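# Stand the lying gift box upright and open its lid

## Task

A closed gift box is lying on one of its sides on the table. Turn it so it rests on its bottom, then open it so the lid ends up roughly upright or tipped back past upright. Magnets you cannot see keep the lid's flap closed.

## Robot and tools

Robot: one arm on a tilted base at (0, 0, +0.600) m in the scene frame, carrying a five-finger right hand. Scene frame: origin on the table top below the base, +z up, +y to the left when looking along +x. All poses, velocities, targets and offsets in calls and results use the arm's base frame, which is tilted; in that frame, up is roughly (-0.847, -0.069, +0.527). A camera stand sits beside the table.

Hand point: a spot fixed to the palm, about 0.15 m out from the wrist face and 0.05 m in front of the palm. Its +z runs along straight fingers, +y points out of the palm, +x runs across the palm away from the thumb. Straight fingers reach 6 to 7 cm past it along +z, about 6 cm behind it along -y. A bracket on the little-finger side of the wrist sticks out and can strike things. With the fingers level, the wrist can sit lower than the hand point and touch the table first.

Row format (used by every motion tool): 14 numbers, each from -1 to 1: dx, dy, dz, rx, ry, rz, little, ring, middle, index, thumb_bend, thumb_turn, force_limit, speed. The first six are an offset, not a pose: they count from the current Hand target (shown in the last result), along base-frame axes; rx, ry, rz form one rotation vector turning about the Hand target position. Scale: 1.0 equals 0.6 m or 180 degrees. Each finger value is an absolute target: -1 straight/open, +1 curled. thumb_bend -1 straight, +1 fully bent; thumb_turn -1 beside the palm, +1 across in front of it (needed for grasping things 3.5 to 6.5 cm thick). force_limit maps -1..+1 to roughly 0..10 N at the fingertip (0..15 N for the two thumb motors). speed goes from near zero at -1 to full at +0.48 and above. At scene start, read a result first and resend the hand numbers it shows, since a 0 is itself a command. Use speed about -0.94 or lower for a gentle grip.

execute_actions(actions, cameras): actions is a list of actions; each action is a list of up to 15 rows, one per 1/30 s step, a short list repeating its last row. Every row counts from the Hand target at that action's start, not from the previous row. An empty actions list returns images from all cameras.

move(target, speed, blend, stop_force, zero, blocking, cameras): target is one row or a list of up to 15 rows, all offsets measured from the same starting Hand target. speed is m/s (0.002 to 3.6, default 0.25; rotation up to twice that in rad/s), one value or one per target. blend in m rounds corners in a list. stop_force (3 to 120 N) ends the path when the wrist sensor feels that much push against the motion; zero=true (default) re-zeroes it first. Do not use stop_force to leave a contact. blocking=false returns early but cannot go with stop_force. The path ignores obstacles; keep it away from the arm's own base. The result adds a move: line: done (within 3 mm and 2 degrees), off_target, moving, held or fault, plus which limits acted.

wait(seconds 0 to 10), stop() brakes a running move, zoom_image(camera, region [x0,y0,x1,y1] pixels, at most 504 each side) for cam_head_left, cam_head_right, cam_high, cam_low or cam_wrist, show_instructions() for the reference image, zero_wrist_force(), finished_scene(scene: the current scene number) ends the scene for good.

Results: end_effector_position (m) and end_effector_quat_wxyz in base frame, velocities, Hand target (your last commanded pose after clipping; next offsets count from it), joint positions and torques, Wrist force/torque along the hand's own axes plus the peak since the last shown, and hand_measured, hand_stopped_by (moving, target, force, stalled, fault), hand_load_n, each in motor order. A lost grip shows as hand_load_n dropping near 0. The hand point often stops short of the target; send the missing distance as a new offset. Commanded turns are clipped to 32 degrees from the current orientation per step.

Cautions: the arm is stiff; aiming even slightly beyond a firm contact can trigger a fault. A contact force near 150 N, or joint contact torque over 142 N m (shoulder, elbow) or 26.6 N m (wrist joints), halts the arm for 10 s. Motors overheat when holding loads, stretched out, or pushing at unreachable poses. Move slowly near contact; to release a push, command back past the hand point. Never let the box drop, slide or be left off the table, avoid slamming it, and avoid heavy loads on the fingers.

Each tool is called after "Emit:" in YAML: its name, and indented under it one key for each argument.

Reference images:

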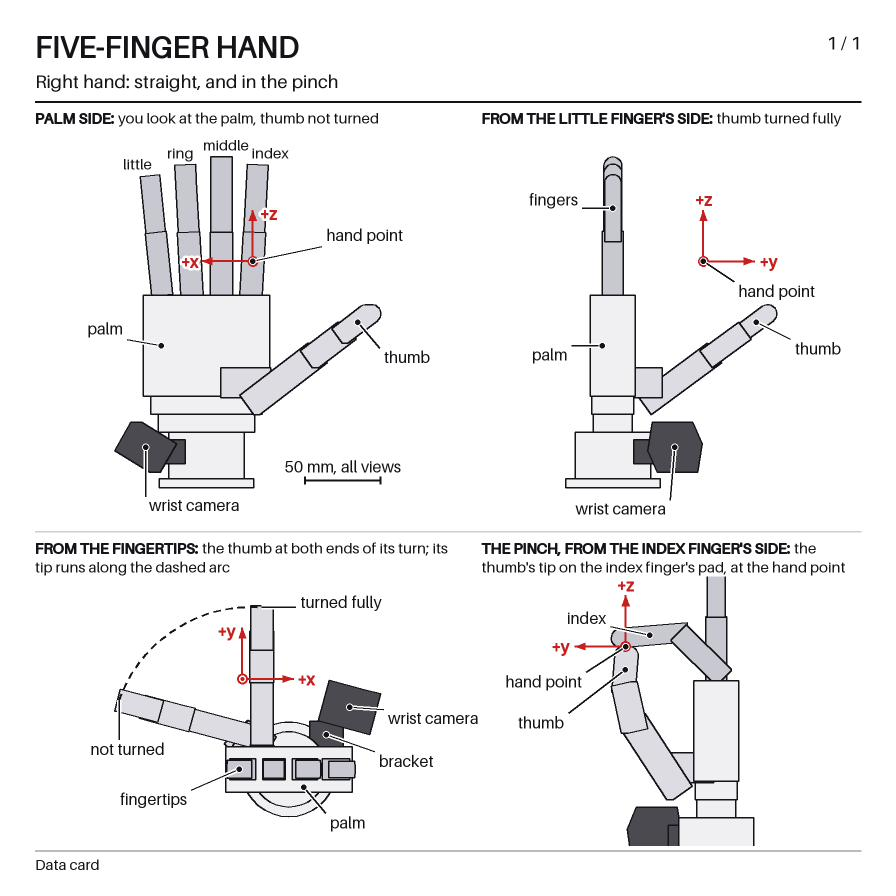

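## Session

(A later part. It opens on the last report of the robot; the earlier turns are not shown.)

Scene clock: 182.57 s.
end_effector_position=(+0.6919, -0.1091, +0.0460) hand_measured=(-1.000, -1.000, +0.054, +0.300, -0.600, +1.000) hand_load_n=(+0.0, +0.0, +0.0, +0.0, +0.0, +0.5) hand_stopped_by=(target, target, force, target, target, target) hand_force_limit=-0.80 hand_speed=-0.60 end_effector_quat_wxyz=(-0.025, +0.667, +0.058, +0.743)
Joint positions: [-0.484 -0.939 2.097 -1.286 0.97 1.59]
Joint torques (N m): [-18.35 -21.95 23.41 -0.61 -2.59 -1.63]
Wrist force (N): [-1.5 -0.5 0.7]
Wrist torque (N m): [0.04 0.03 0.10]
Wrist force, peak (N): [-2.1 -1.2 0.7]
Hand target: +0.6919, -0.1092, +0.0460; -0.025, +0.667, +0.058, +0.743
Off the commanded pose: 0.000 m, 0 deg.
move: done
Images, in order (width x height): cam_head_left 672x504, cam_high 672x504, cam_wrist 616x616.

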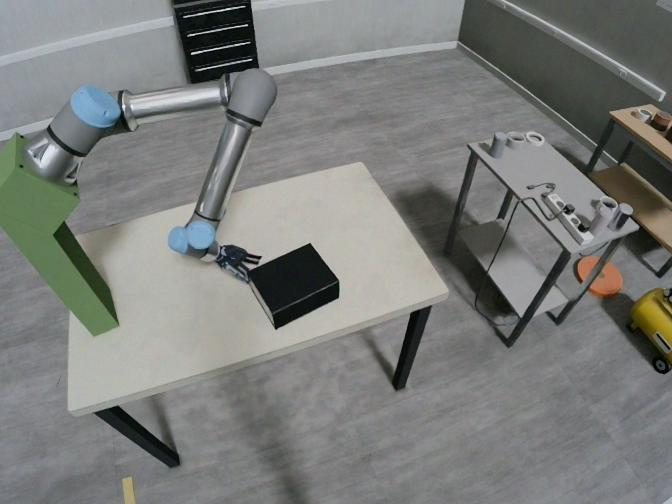

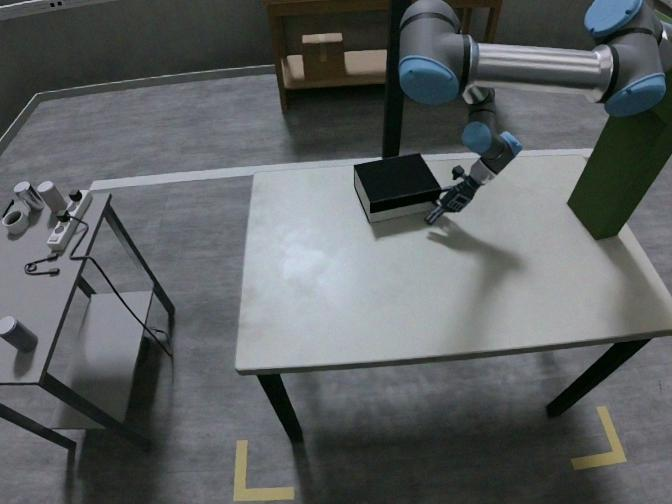

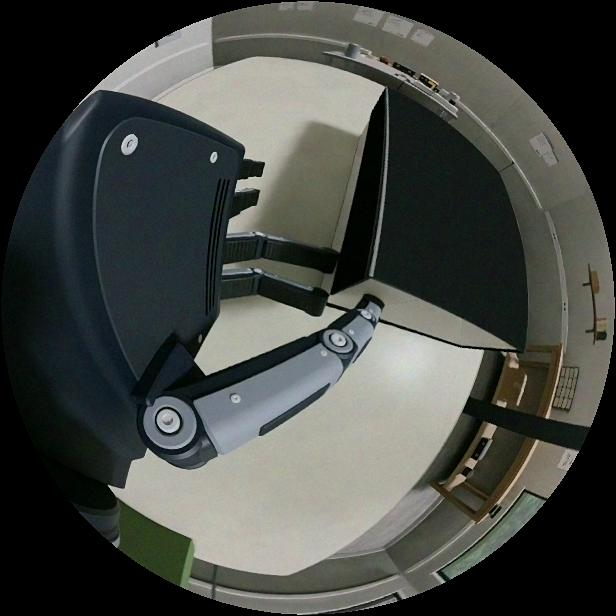

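Emit:
move:
  target:
    - [0,0,0,0,0,0,-1,-1,-0.1,-0.1,-0.6,1,-0.8,0]
    - [0.0169,0.0014,-0.0106,0,0,0,-1,-1,-0.1,-0.1,-0.6,1,-0.8,0]
  speed: 0.04

Emit:
move:
  target: [0,0,0,0,0,0,-1,-1,0.3,0.25,-0.6,1,-0.8,-0.6]
  cameras: ["cam_wrist","cam_high"]

Emit:
zoom_image:
  camera: "cam_wrist"
  region: [270, 200, 470, 400]

Emit:
zoom_image:
  camera: "cam_high"
  region: [390, 140, 500, 230]

Scene clock: 184.27 s.
end_effector_position=(+0.7022, -0.1083, +0.0396) hand_measured=(-1.000, -1.000, -0.100, -0.100, -0.600, +1.000) hand_load_n=(+0.0, +0.0, +0.0, +0.0, -0.5, +0.5) hand_stopped_by=(target, target, target, target, target, target) hand_force_limit=-0.80 hand_speed=0.00 end_effector_quat_wxyz=(-0.025, +0.667, +0.058, +0.743) end_effector_velocity=(-0.002, +0.000, -0.001) end_effector_angular_velocity=(+0.003, +0.003, -0.002)
Joint positions: [-0.471 -0.912 2.066 -1.281 0.983 1.588]
Joint velocities: [-0.001 -0.001 0.005 0 0.001 0.002]
Joint torques (N m): [-14.04 -42.12 24.54 1.06 -1.52 -1.91]
Wrist force (N): [-1.6 -0.7 0.5]
Wrist torque (N m): [0.01 0.05 0.09]
Wrist force, peak (N): [-1.9 -0.5 0.9]
Hand target: +0.7020, -0.1083, +0.0396; -0.025, +0.667, +0.058, +0.743
Off the commanded pose: 0.000 m, 0 deg.
move: done

Scene clock: 184.87 s.
end_effector_position=(+0.7020, -0.1083, +0.0396) hand_measured=(-1.000, -1.000, +0.228, +0.250, -0.600, +1.000) hand_load_n=(+0.0, +0.0, +0.5, +0.0, +0.0, +0.5) hand_stopped_by=(target, target, force, target, target, target) hand_force_limit=-0.80 hand_speed=-0.60 end_effector_quat_wxyz=(-0.025, +0.667, +0.058, +0.743)
Joint positions: [-0.472 -0.912 2.067 -1.281 0.983 1.588]
Joint torques (N m): [-18.05 -43.7 23.04 -0.95 -2.28 0.09]
Wrist force (N): [-2.0 -0.7 0.7]
Wrist torque (N m): [0.02 0.08 0.08]
Wrist force, peak (N): [-2.5 -0.8 1.2]
Hand target: +0.7020, -0.1083, +0.0396; -0.025, +0.667, +0.058, +0.743
Off the commanded pose: 0.000 m, 0 deg.
move: done
Images, in order (width x height): cam_high 672x504, cam_wrist 616x616.

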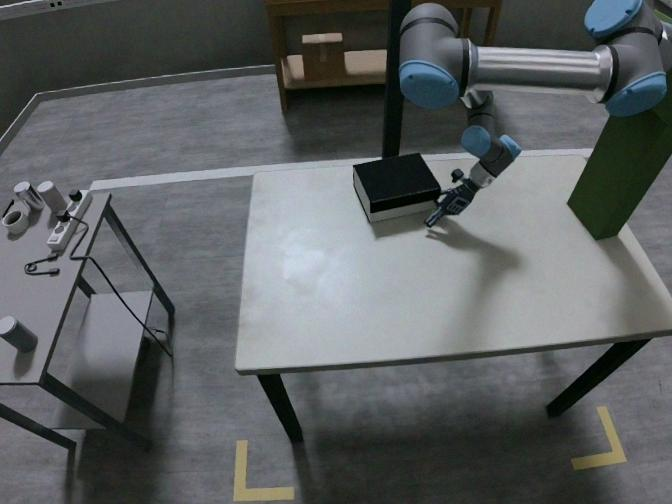

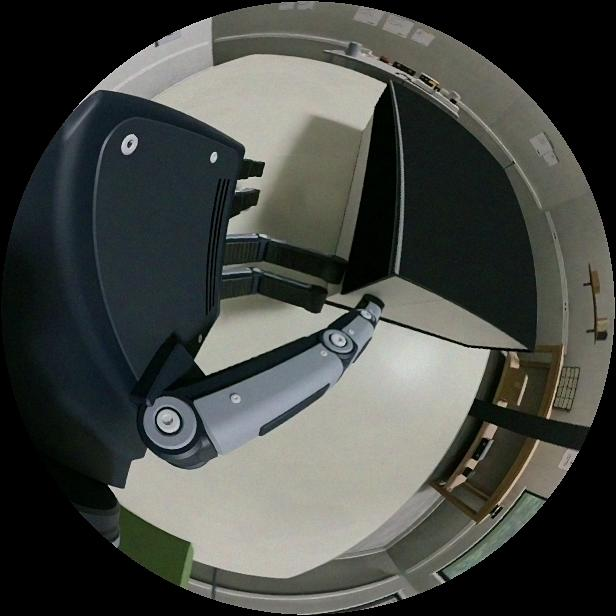

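Scaled by 2.520 from the camera's 616x616 image, which has a finer 880x880 frame.

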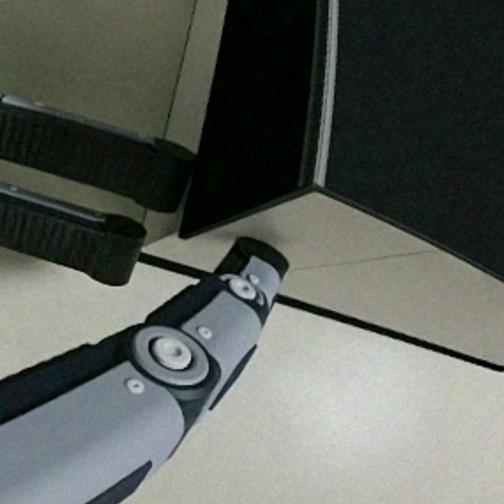

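Scaled by 4.582 from the camera's 672x504 image, which has a finer 960x720 frame.

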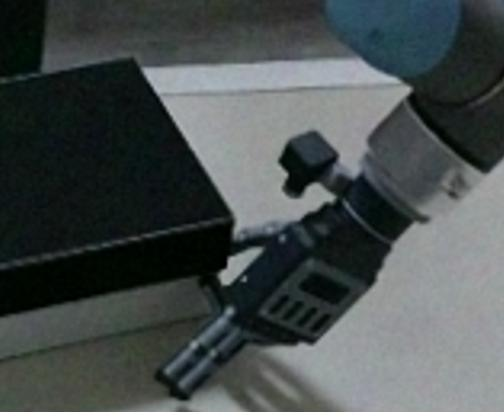

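Emit:
move:
  target: [0,0,0,0,0,0,-1,-1,0.228,0.25,0.2,1,-0.5,-0.7]
  cameras: ["cam_wrist","cam_high","cam_head_left"]

Emit:
zoom_image:
  camera: "cam_wrist"
  region: [270, 200, 470, 400]

Emit:
zoom_image:
  camera: "cam_high"
  region: [390, 140, 500, 230]

Scene clock: 186.03 s.
end_effector_position=(+0.7020, -0.1083, +0.0396) hand_measured=(-1.000, -1.000, +0.228, +0.250, -0.418, +1.000) hand_load_n=(+0.0, -0.5, +3.0, +0.0, +4.5, +1.0) hand_stopped_by=(target, target, target, target, force, target) hand_force_limit=-0.50 hand_speed=-0.70 end_effector_quat_wxyz=(-0.025, +0.667, +0.058, +0.743)
Joint positions: [-0.472 -0.912 2.067 -1.281 0.983 1.588]
Joint torques (N m): [-17.15 -41.82 22.4 -0.47 -1.99 1.23]
Wrist force (N): [-1.1 -0.8 0.1]
Wrist torque (N m): [0.06 0.06 0.06]
Wrist force, peak (N): [-2.0 -0.8 0.9]
Hand target: +0.7020, -0.1083, +0.0396; -0.025, +0.667, +0.058, +0.743
Off the commanded pose: 0.000 m, 0 deg.
move: done
Images, in order (width x height): cam_head_left 672x504, cam_high 672x504, cam_wrist 616x616.

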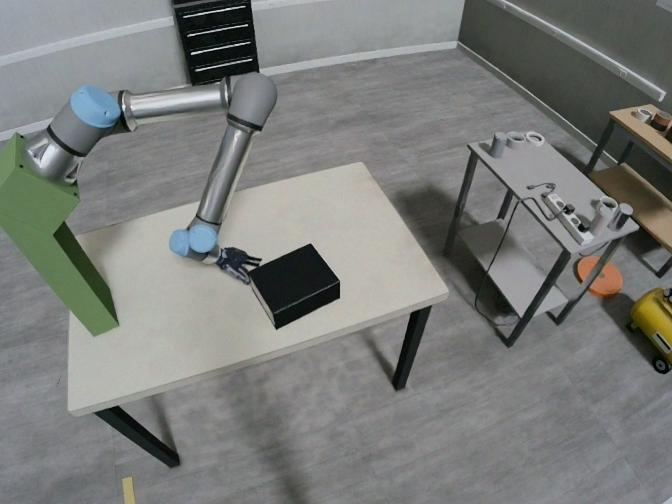

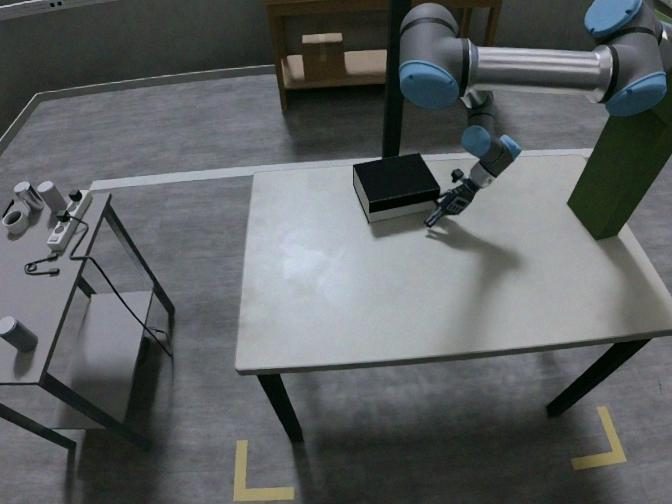

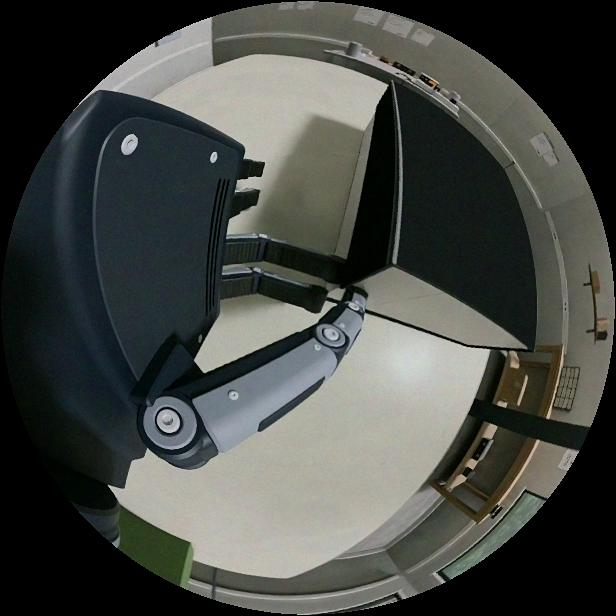

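Scaled by 2.520 from the camera's 616x616 image, which has a finer 880x880 frame.

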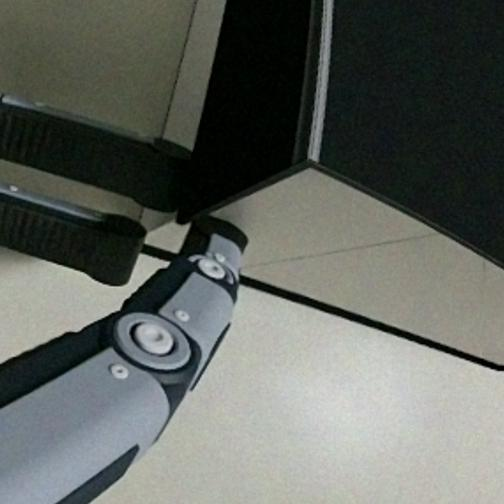

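Scaled by 4.582 from the camera's 672x504 image, which has a finer 960x720 frame.

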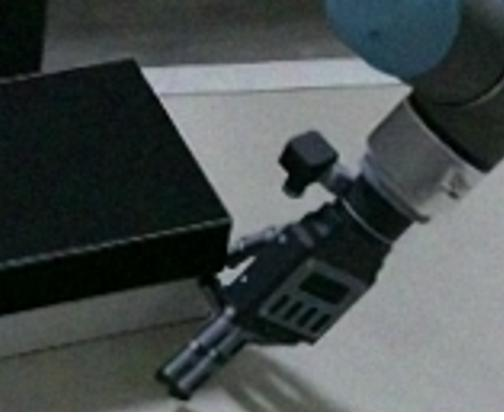

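Emit:
move:
  target: [0,0,0,0,0,0,-1,-1,0.228,0.25,0.3,1,0.1,-0.7]
  cameras: ["cam_wrist","cam_high"]

Emit:
zoom_image:
  camera: "cam_wrist"
  region: [270, 200, 470, 400]

Scene clock: 186.73 s.
end_effector_position=(+0.7020, -0.1083, +0.0396) hand_measured=(-1.000, -1.000, +0.228, +0.250, -0.396, +1.000) hand_load_n=(+0.0, +0.0, +4.0, +0.0, +9.0, +2.5) hand_stopped_by=(target, target, target, target, force, target) hand_force_limit=0.10 hand_speed=-0.70 end_effector_quat_wxyz=(-0.025, +0.667, +0.058, +0.743)
Joint positions: [-0.472 -0.912 2.067 -1.281 0.983 1.588]
Joint torques (N m): [-17.08 -39.94 21.52 0.17 -1.68 1.27]
Wrist force (N): [0.3 -1.3 -1.0]
Wrist torque (N m): [0.06 0.05 0.05]
Wrist force, peak (N): [0.0 -1.3 -1.3]
Hand target: +0.7020, -0.1083, +0.0396; -0.025, +0.667, +0.058, +0.743
Off the commanded pose: 0.000 m, 0 deg.
move: done
Images, in order (width x height): cam_high 672x504, cam_wrist 616x616.

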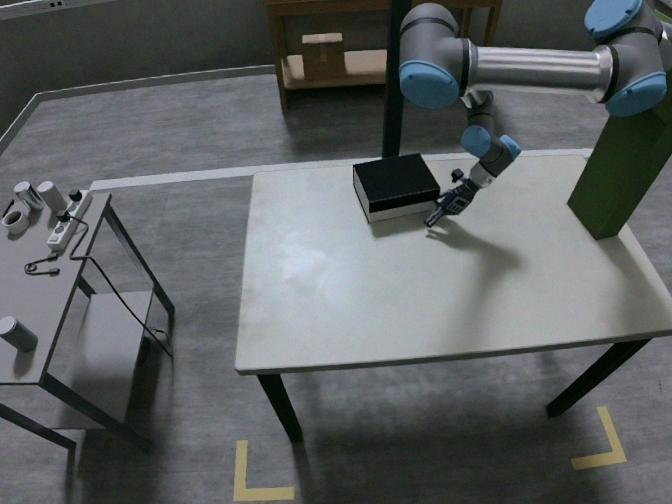

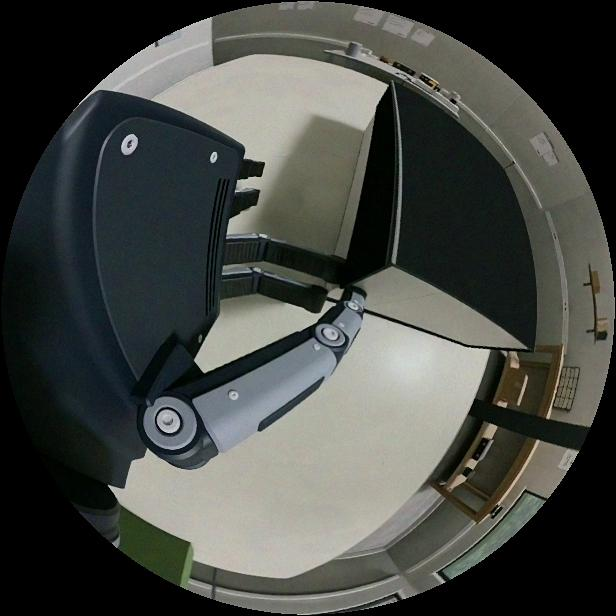

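Scaled by 2.520 from the camera's 616x616 image, which has a finer 880x880 frame.

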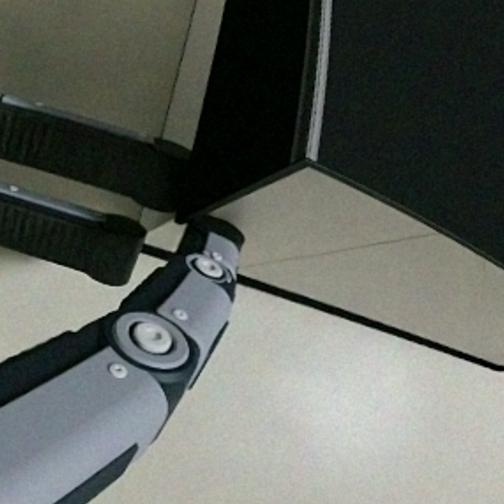

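Emit:
move:
  target:
    - [0,0,0,0,0,0,-1,-1,-0.4,-0.4,-0.75,1,-0.8,0]
    - [-0.0215,-0.0227,-0.0028,-0.0088,0.0771,-0.0042,-1,-1,-0.4,-0.4,-0.75,1,-0.8,0]
  speed: 0.06
  cameras: ["cam_wrist","cam_high","cam_head_left"]

Emit:
zoom_image:
  camera: "cam_wrist"
  region: [240, 180, 470, 400]

Emit:
zoom_image:
  camera: "cam_high"
  region: [390, 140, 500, 230]

Scene clock: 191.57 s.
end_effector_position=(+0.6892, -0.1221, +0.0381) hand_measured=(-1.000, -1.000, -0.400, -0.208, -0.750, +1.000) hand_load_n=(+0.0, +0.0, +0.0, +0.0, +0.0, +0.0) hand_stopped_by=(target, target, target, stalled, target, target) hand_force_limit=-0.80 hand_speed=0.00 end_effector_quat_wxyz=(-0.018, +0.752, +0.060, +0.656)
Joint positions: [-0.496 -1.013 1.989 -0.808 0.975 1.423]
Joint torques (N m): [-7.39 -25.74 20.36 2.58 -0.39 2.72]
Wrist force (N): [-1.1 -0.6 1.0]
Wrist torque (N m): [0.01 -0.04 0.00]
Wrist force, peak (N): [6.1 2.0 -13.8]
Hand target: +0.6891, -0.1219, +0.0379; -0.018, +0.752, +0.060, +0.656
Off the commanded pose: 0.000 m, 0 deg.
move: done
Images, in order (width x height): cam_head_left 672x504, cam_high 672x504, cam_wrist 616x616.

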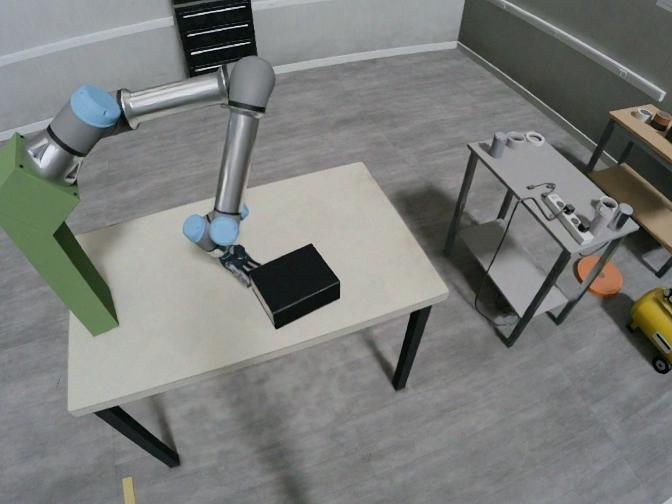

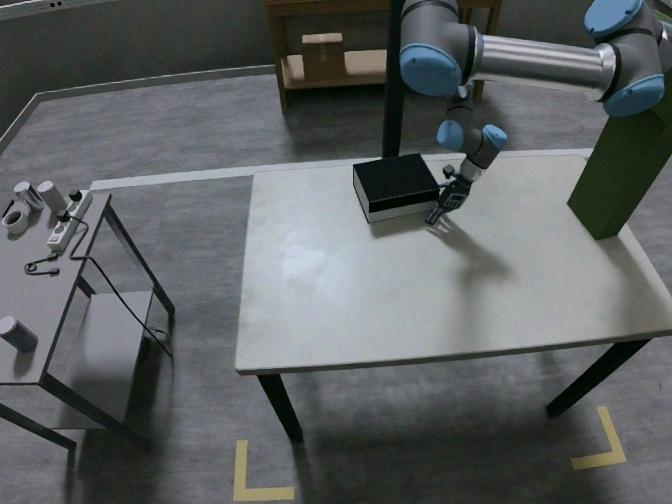

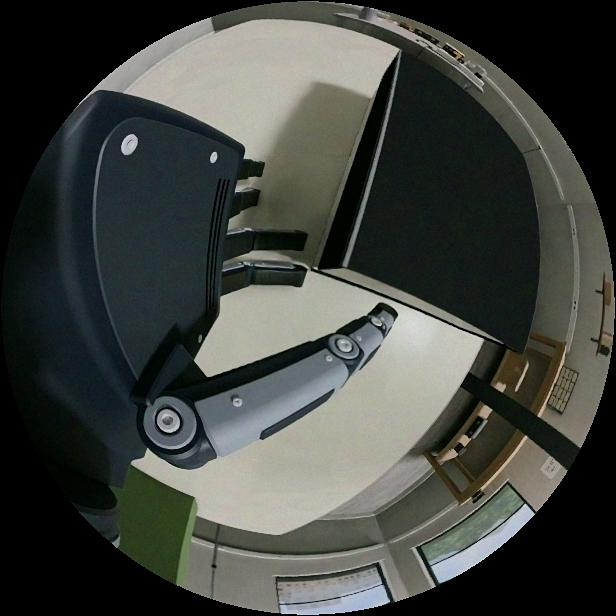

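Scaled by 2.191 from the camera's 616x616 image, which has a finer 880x880 frame.

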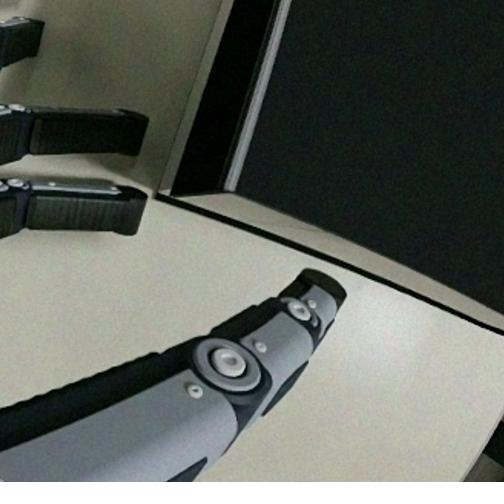

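Scaled by 4.582 from the camera's 672x504 image, which has a finer 960x720 frame.

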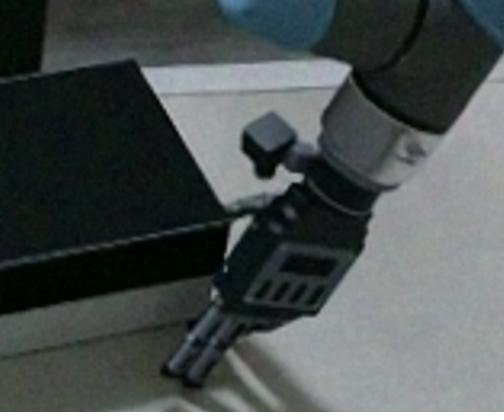

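Emit:
move:
  target: [0.013,0.0026,0.0212,0,0,0,-1,-1,-0.3,-0.2,-0.75,1,-0.8,0]
  speed: 0.06
  cameras: ["cam_wrist","cam_high","cam_head_left"]

Emit:
zoom_image:
  camera: "cam_wrist"
  region: [240, 180, 470, 400]

Emit:
zoom_image:
  camera: "cam_high"
  region: [390, 140, 500, 230]

Scene clock: 192.63 s.
end_effector_position=(+0.6971, -0.1203, +0.0509) hand_measured=(-1.000, -1.000, -0.300, -0.200, -0.750, +1.000) hand_load_n=(+0.0, +0.0, +0.0, +0.0, +0.0, +1.0) hand_stopped_by=(target, target, target, target, target, target) hand_force_limit=-0.80 hand_speed=0.00 end_effector_quat_wxyz=(-0.018, +0.752, +0.060, +0.656) end_effector_velocity=(-0.001, +0.000, -0.001) end_effector_angular_velocity=(-0.002, -0.001, -0.001)
Joint positions: [-0.484 -1.028 1.963 -0.768 0.986 1.425]
Joint velocities: [0 0.001 0.004 -0.006 0 -0.001]
Joint torques (N m): [-15.17 -26.63 18.48 -0.45 -1.62 1.66]
Wrist force (N): [-1.5 -0.4 0.7]
Wrist torque (N m): [0.05 0.00 -0.02]
Wrist force, peak (N): [-1.8 -0.6 0.7]
Hand target: +0.6969, -0.1204, +0.0506; -0.018, +0.752, +0.060, +0.656
Off the commanded pose: 0.000 m, 0 deg.
move: done
Images, in order (width x height): cam_head_left 672x504, cam_high 672x504, cam_wrist 616x616.

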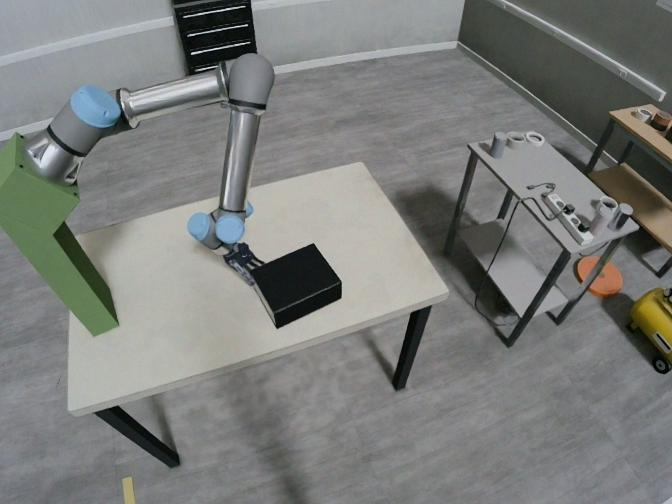

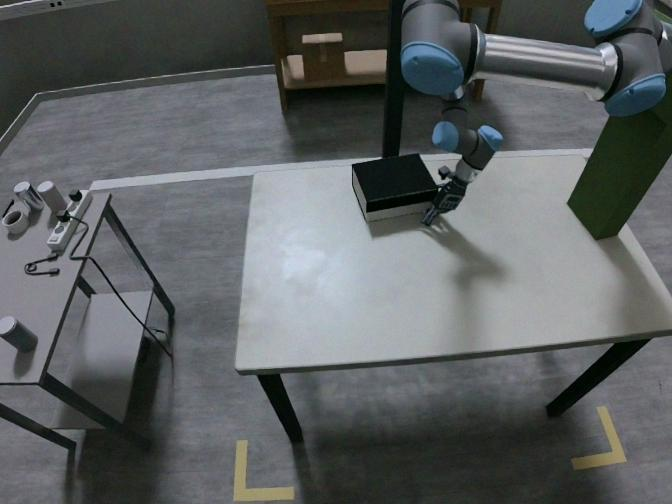

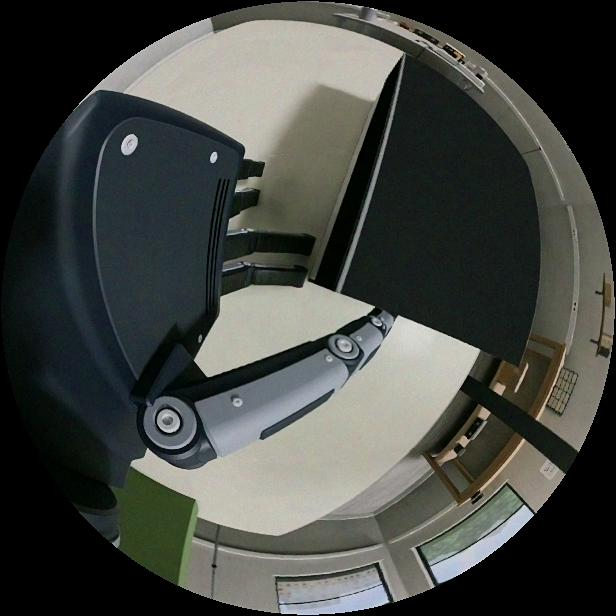

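Scaled by 2.191 from the camera's 616x616 image, which has a finer 880x880 frame.

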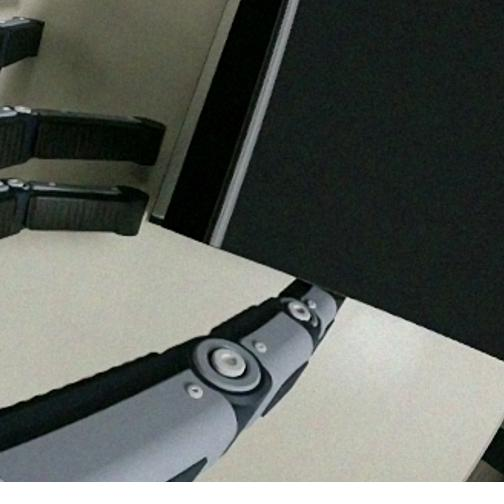

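Scaled by 4.582 from the camera's 672x504 image, which has a finer 960x720 frame.

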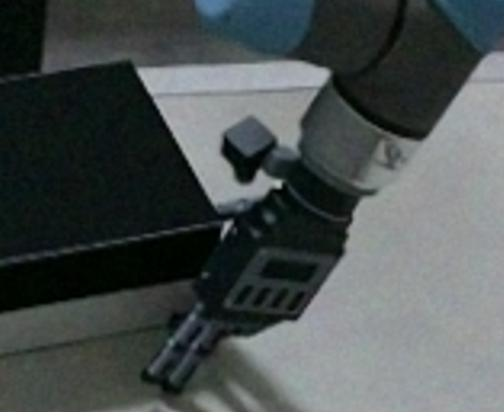

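Emit:
move:
  target: [0,0,0,0,0,0,-1,-1,0.2,0.2,-0.75,1,-0.8,-0.6]

Emit:
move:
  target: [0,0,0,0,0,0,-1,-1,0.2,0.2,0.2,1,-0.4,-0.7]
  cameras: ["cam_wrist","cam_high","cam_head_left"]

Emit:
zoom_image:
  camera: "cam_wrist"
  region: [240, 180, 470, 400]

Emit:
zoom_image:
  camera: "cam_high"
  region: [390, 140, 500, 230]

Scene clock: 193.43 s.
end_effector_position=(+0.6969, -0.1204, +0.0506) hand_measured=(-1.000, -1.000, -0.156, -0.094, -0.750, +1.000) hand_load_n=(+0.0, +0.0, +0.0, +0.0, +0.0, +0.0) hand_stopped_by=(target, target, force, force, target, target) hand_force_limit=-0.80 hand_speed=-0.60 end_effector_quat_wxyz=(-0.018, +0.752, +0.060, +0.656)
Joint positions: [-0.485 -1.028 1.963 -0.768 0.986 1.425]
Joint torques (N m): [-17.97 -26.08 18.7 1.11 -1.65 -1.16]
Wrist force (N): [-1.2 -0.2 0.9]
Wrist torque (N m): [0.07 -0.02 -0.01]
Wrist force, peak (N): [-1.2 -0.8 1.2]
Hand target: +0.6969, -0.1204, +0.0506; -0.018, +0.752, +0.060, +0.656
Off the commanded pose: 0.000 m, 0 deg.
move: done

Scene clock: 195.03 s.
end_effector_position=(+0.6969, -0.1204, +0.0506) hand_measured=(-1.000, -1.000, -0.156, -0.094, -0.182, +1.000) hand_load_n=(+0.0, +0.0, +2.0, +0.0, +4.0, +2.0) hand_stopped_by=(target, target, force, force, force, target) hand_force_limit=-0.40 hand_speed=-0.70 end_effector_quat_wxyz=(-0.018, +0.752, +0.060, +0.656)
Joint positions: [-0.485 -1.028 1.963 -0.768 0.986 1.425]
Joint torques (N m): [-17.67 -27.61 16.08 2.59 2.01 -1.16]
Wrist force (N): [0.0 -0.8 -0.8]
Wrist torque (N m): [0.15 0.06 -0.02]
Wrist force, peak (N): [-1.8 -0.6 0.6]
Hand target: +0.6969, -0.1204, +0.0506; -0.018, +0.752, +0.060, +0.656
Off the commanded pose: 0.000 m, 0 deg.
move: done
Images, in order (width x height): cam_head_left 672x504, cam_high 672x504, cam_wrist 616x616.

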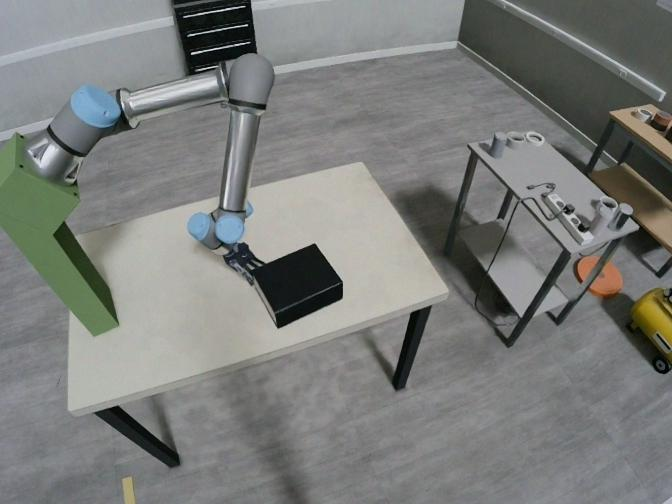

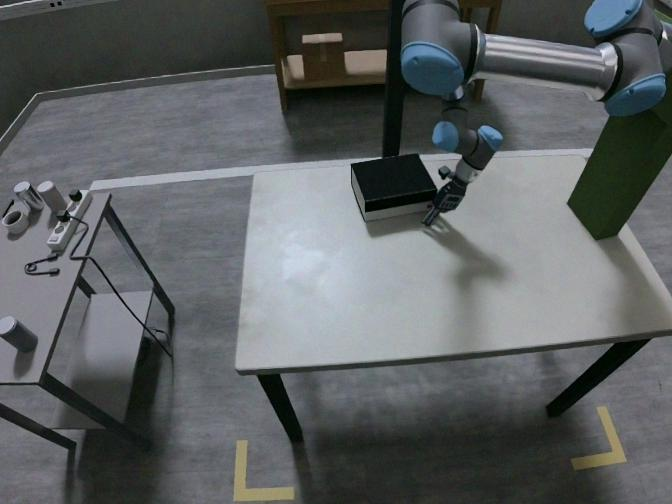

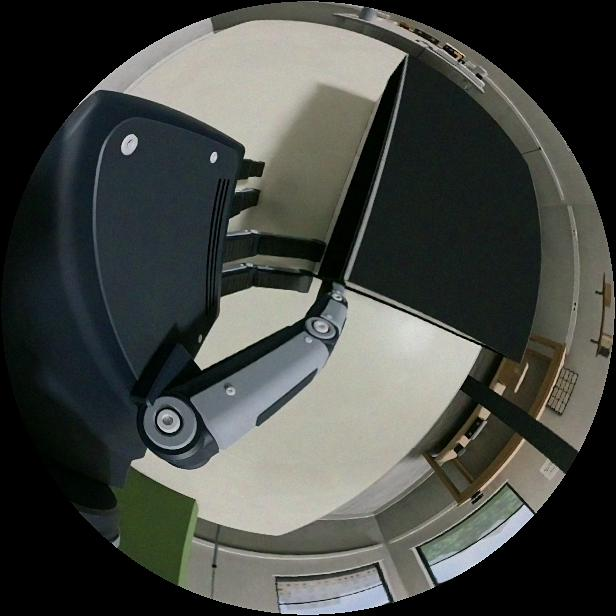

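Scaled by 2.191 from the camera's 616x616 image, which has a finer 880x880 frame.

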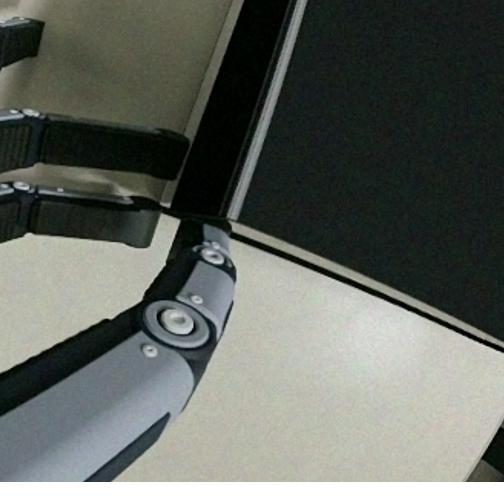

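Scaled by 4.582 from the camera's 672x504 image, which has a finer 960x720 frame.

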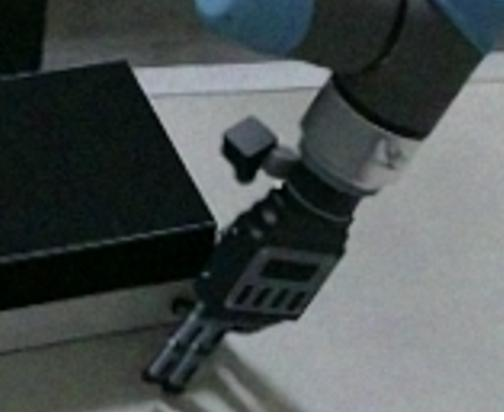

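Emit:
move:
  target: [0,0,0,0,0,0,-1,-1,0.2,0.2,0.3,1,0.1,-0.7]
  cameras: ["cam_wrist"]

Emit:
zoom_image:
  camera: "cam_wrist"
  region: [240, 180, 470, 400]

Emit:
move:
  target: [0,0,0,0,0,0,-1,-1,0.2,0.2,0.4,1,0.6,-0.7]
  cameras: ["cam_wrist","cam_high"]

Emit:
zoom_image:
  camera: "cam_wrist"
  region: [240, 180, 470, 400]

Emit:
zoom_image:
  camera: "cam_high"
  region: [340, 130, 470, 240]

Scene clock: 196.67 s.
end_effector_position=(+0.6969, -0.1204, +0.0506) hand_measured=(-1.000, -1.000, -0.156, -0.094, +0.300, +1.000) hand_load_n=(+0.0, +0.0, +1.0, +0.0, +0.0, +0.0) hand_stopped_by=(target, target, force, force, target, target) hand_force_limit=0.10 hand_speed=-0.70 end_effector_quat_wxyz=(-0.018, +0.752, +0.060, +0.656)
Joint positions: [-0.485 -1.028 1.963 -0.768 0.986 1.425]
Joint torques (N m): [-17.09 -28.47 13.96 2.63 1.93 -1.13]
Wrist force (N): [-1.2 -0.6 1.0]
Wrist torque (N m): [0.06 0.00 -0.03]
Wrist force, peak (N): [-1.3 -0.7 1.1]
Hand target: +0.6969, -0.1204, +0.0506; -0.018, +0.752, +0.060, +0.656
Off the commanded pose: 0.000 m, 0 deg.
move: done
Images, in order (width x height): cam_wrist 616x616.

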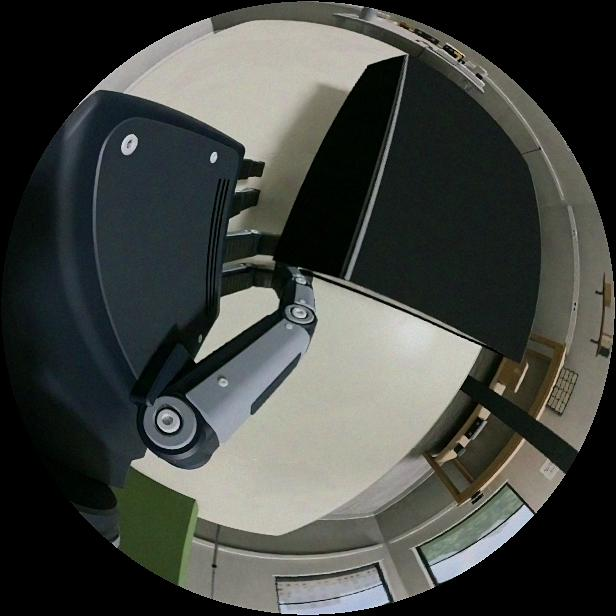

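Scaled by 2.191 from the camera's 616x616 image, which has a finer 880x880 frame.

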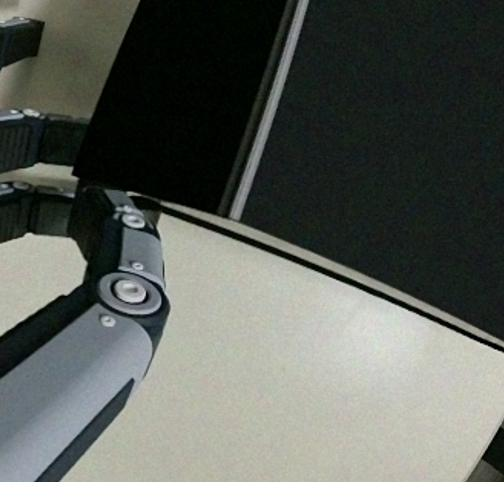

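Scene clock: 197.17 s.
end_effector_position=(+0.6969, -0.1204, +0.0506) hand_measured=(-1.000, -1.000, -0.156, -0.094, +0.400, +1.000) hand_load_n=(+0.0, +0.0, +0.5, +0.0, +0.0, +0.5) hand_stopped_by=(target, target, force, force, target, target) hand_force_limit=0.60 hand_speed=-0.70 end_effector_quat_wxyz=(-0.018, +0.752, +0.060, +0.656)
Joint positions: [-0.485 -1.028 1.963 -0.768 0.986 1.425]
Joint torques (N m): [-17.54 -28.51 13.19 2.47 2.21 -1.22]
Wrist force (N): [-1.2 -0.6 1.0]
Wrist torque (N m): [0.08 -0.02 -0.03]
Wrist force, peak (N): [-1.1 -0.8 1.4]
Hand target: +0.6969, -0.1204, +0.0506; -0.018, +0.752, +0.060, +0.656
Off the commanded pose: 0.000 m, 0 deg.
move: done
Images, in order (width x height): cam_high 672x504, cam_wrist 616x616.

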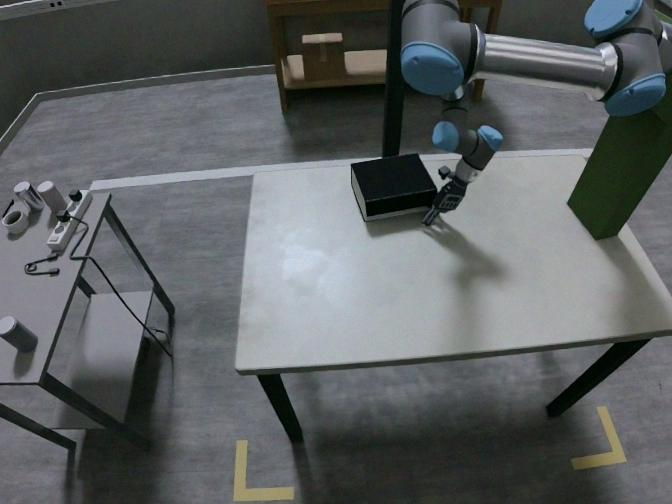

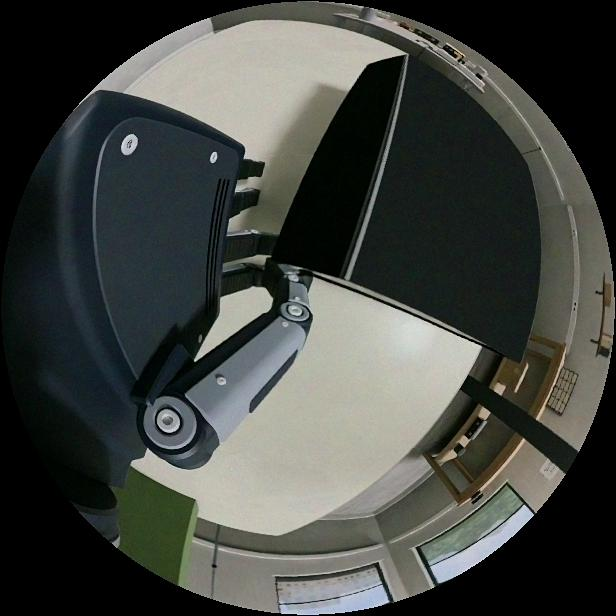

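Scaled by 2.191 from the camera's 616x616 image, which has a finer 880x880 frame.

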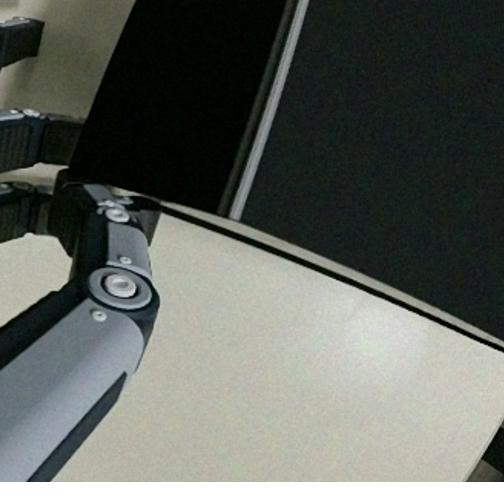

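Scaled by 3.877 from the camera's 672x504 image, which has a finer 960x720 frame.

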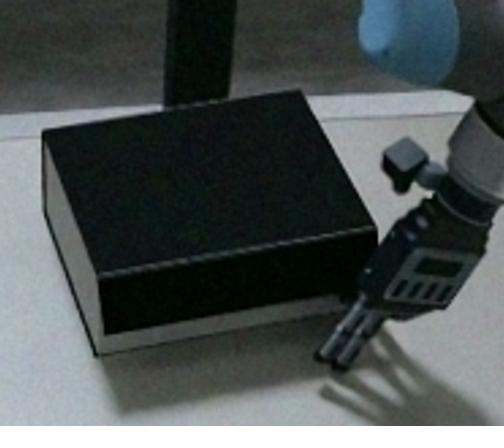

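Emit:
wait:
  seconds: 0.1
  cameras: ["cam_wrist","cam_head_left","cam_low"]

Scene clock: 199.07 s.
end_effector_position=(+0.6969, -0.1204, +0.0506) hand_measured=(-1.000, -1.000, -0.156, -0.094, +0.400, +1.000) hand_load_n=(+0.0, +0.0, +1.0, +0.0, +0.5, +0.5) hand_stopped_by=(target, target, force, force, target, target) hand_force_limit=0.60 hand_speed=-0.70 end_effector_quat_wxyz=(-0.018, +0.752, +0.060, +0.656)
Joint positions: [-0.485 -1.028 1.963 -0.768 0.986 1.425]
Joint torques (N m): [-17.35 -29.85 9.9 2.67 2.04 -1.23]
Wrist force (N): [-1.1 -0.6 1.3]
Wrist torque (N m): [0.06 -0.05 -0.02]
Wrist force, peak (N): [-1.4 -0.7 1.3]
Hand target: +0.6969, -0.1204, +0.0506; -0.018, +0.752, +0.060, +0.656
Off the commanded pose: 0.000 m, 0 deg.
wait: 0.10 s; at rest from the start
Images, in order (width x height): cam_head_left 672x504, cam_low 672x504, cam_wrist 616x616.

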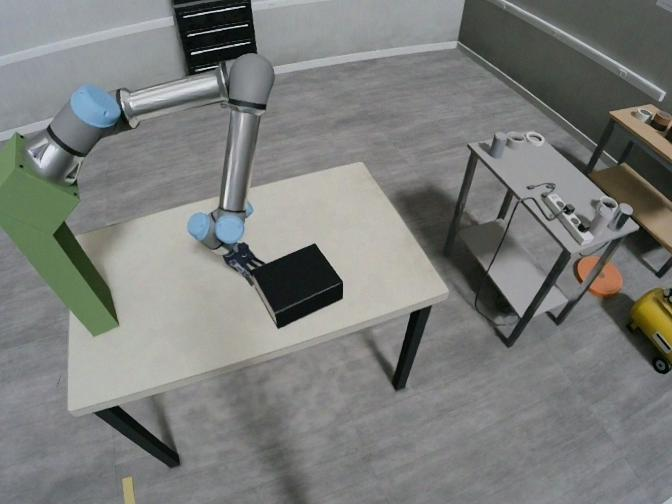

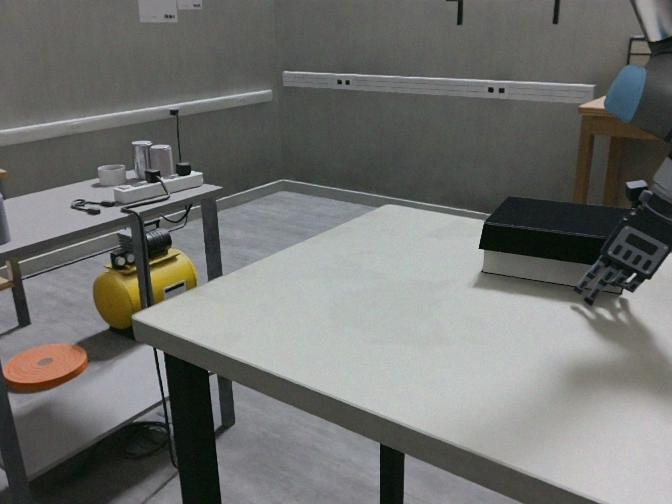

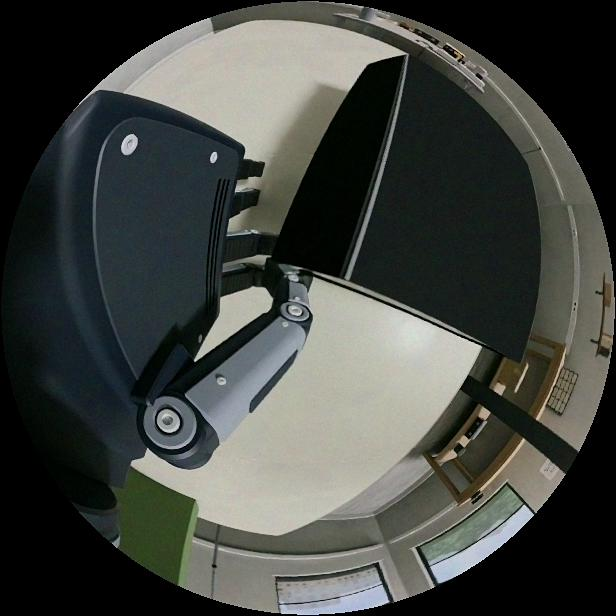

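Emit:
zoom_image:
  camera: "cam_wrist"
  region: [220, 200, 420, 360]

Emit:
zoom_image:
  camera: "cam_head_left"
  region: [200, 210, 360, 340]

Emit:
zoom_image:
  camera: "cam_low"
  region: [460, 170, 672, 320]

Scaled by 2.520 from the camera's 616x616 image, which has a finer 880x880 frame.

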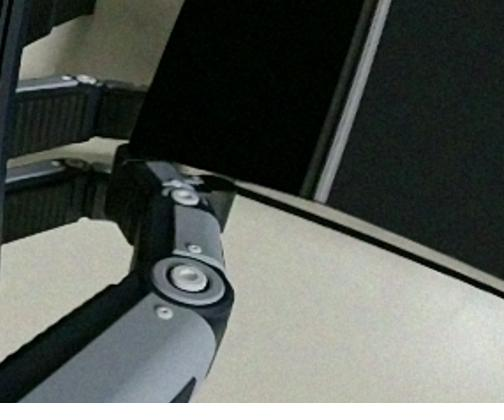

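Scaled by 3.150 from the camera's 672x504 image, which has a finer 960x720 frame.

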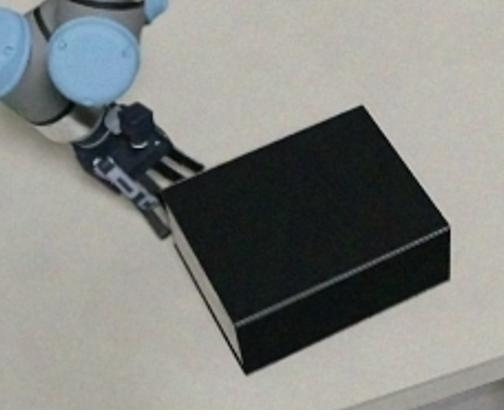

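Scaled by 2.377 from the camera's 672x504 image, which has a finer 960x720 frame.

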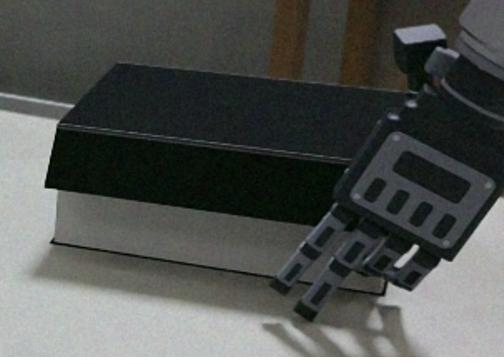

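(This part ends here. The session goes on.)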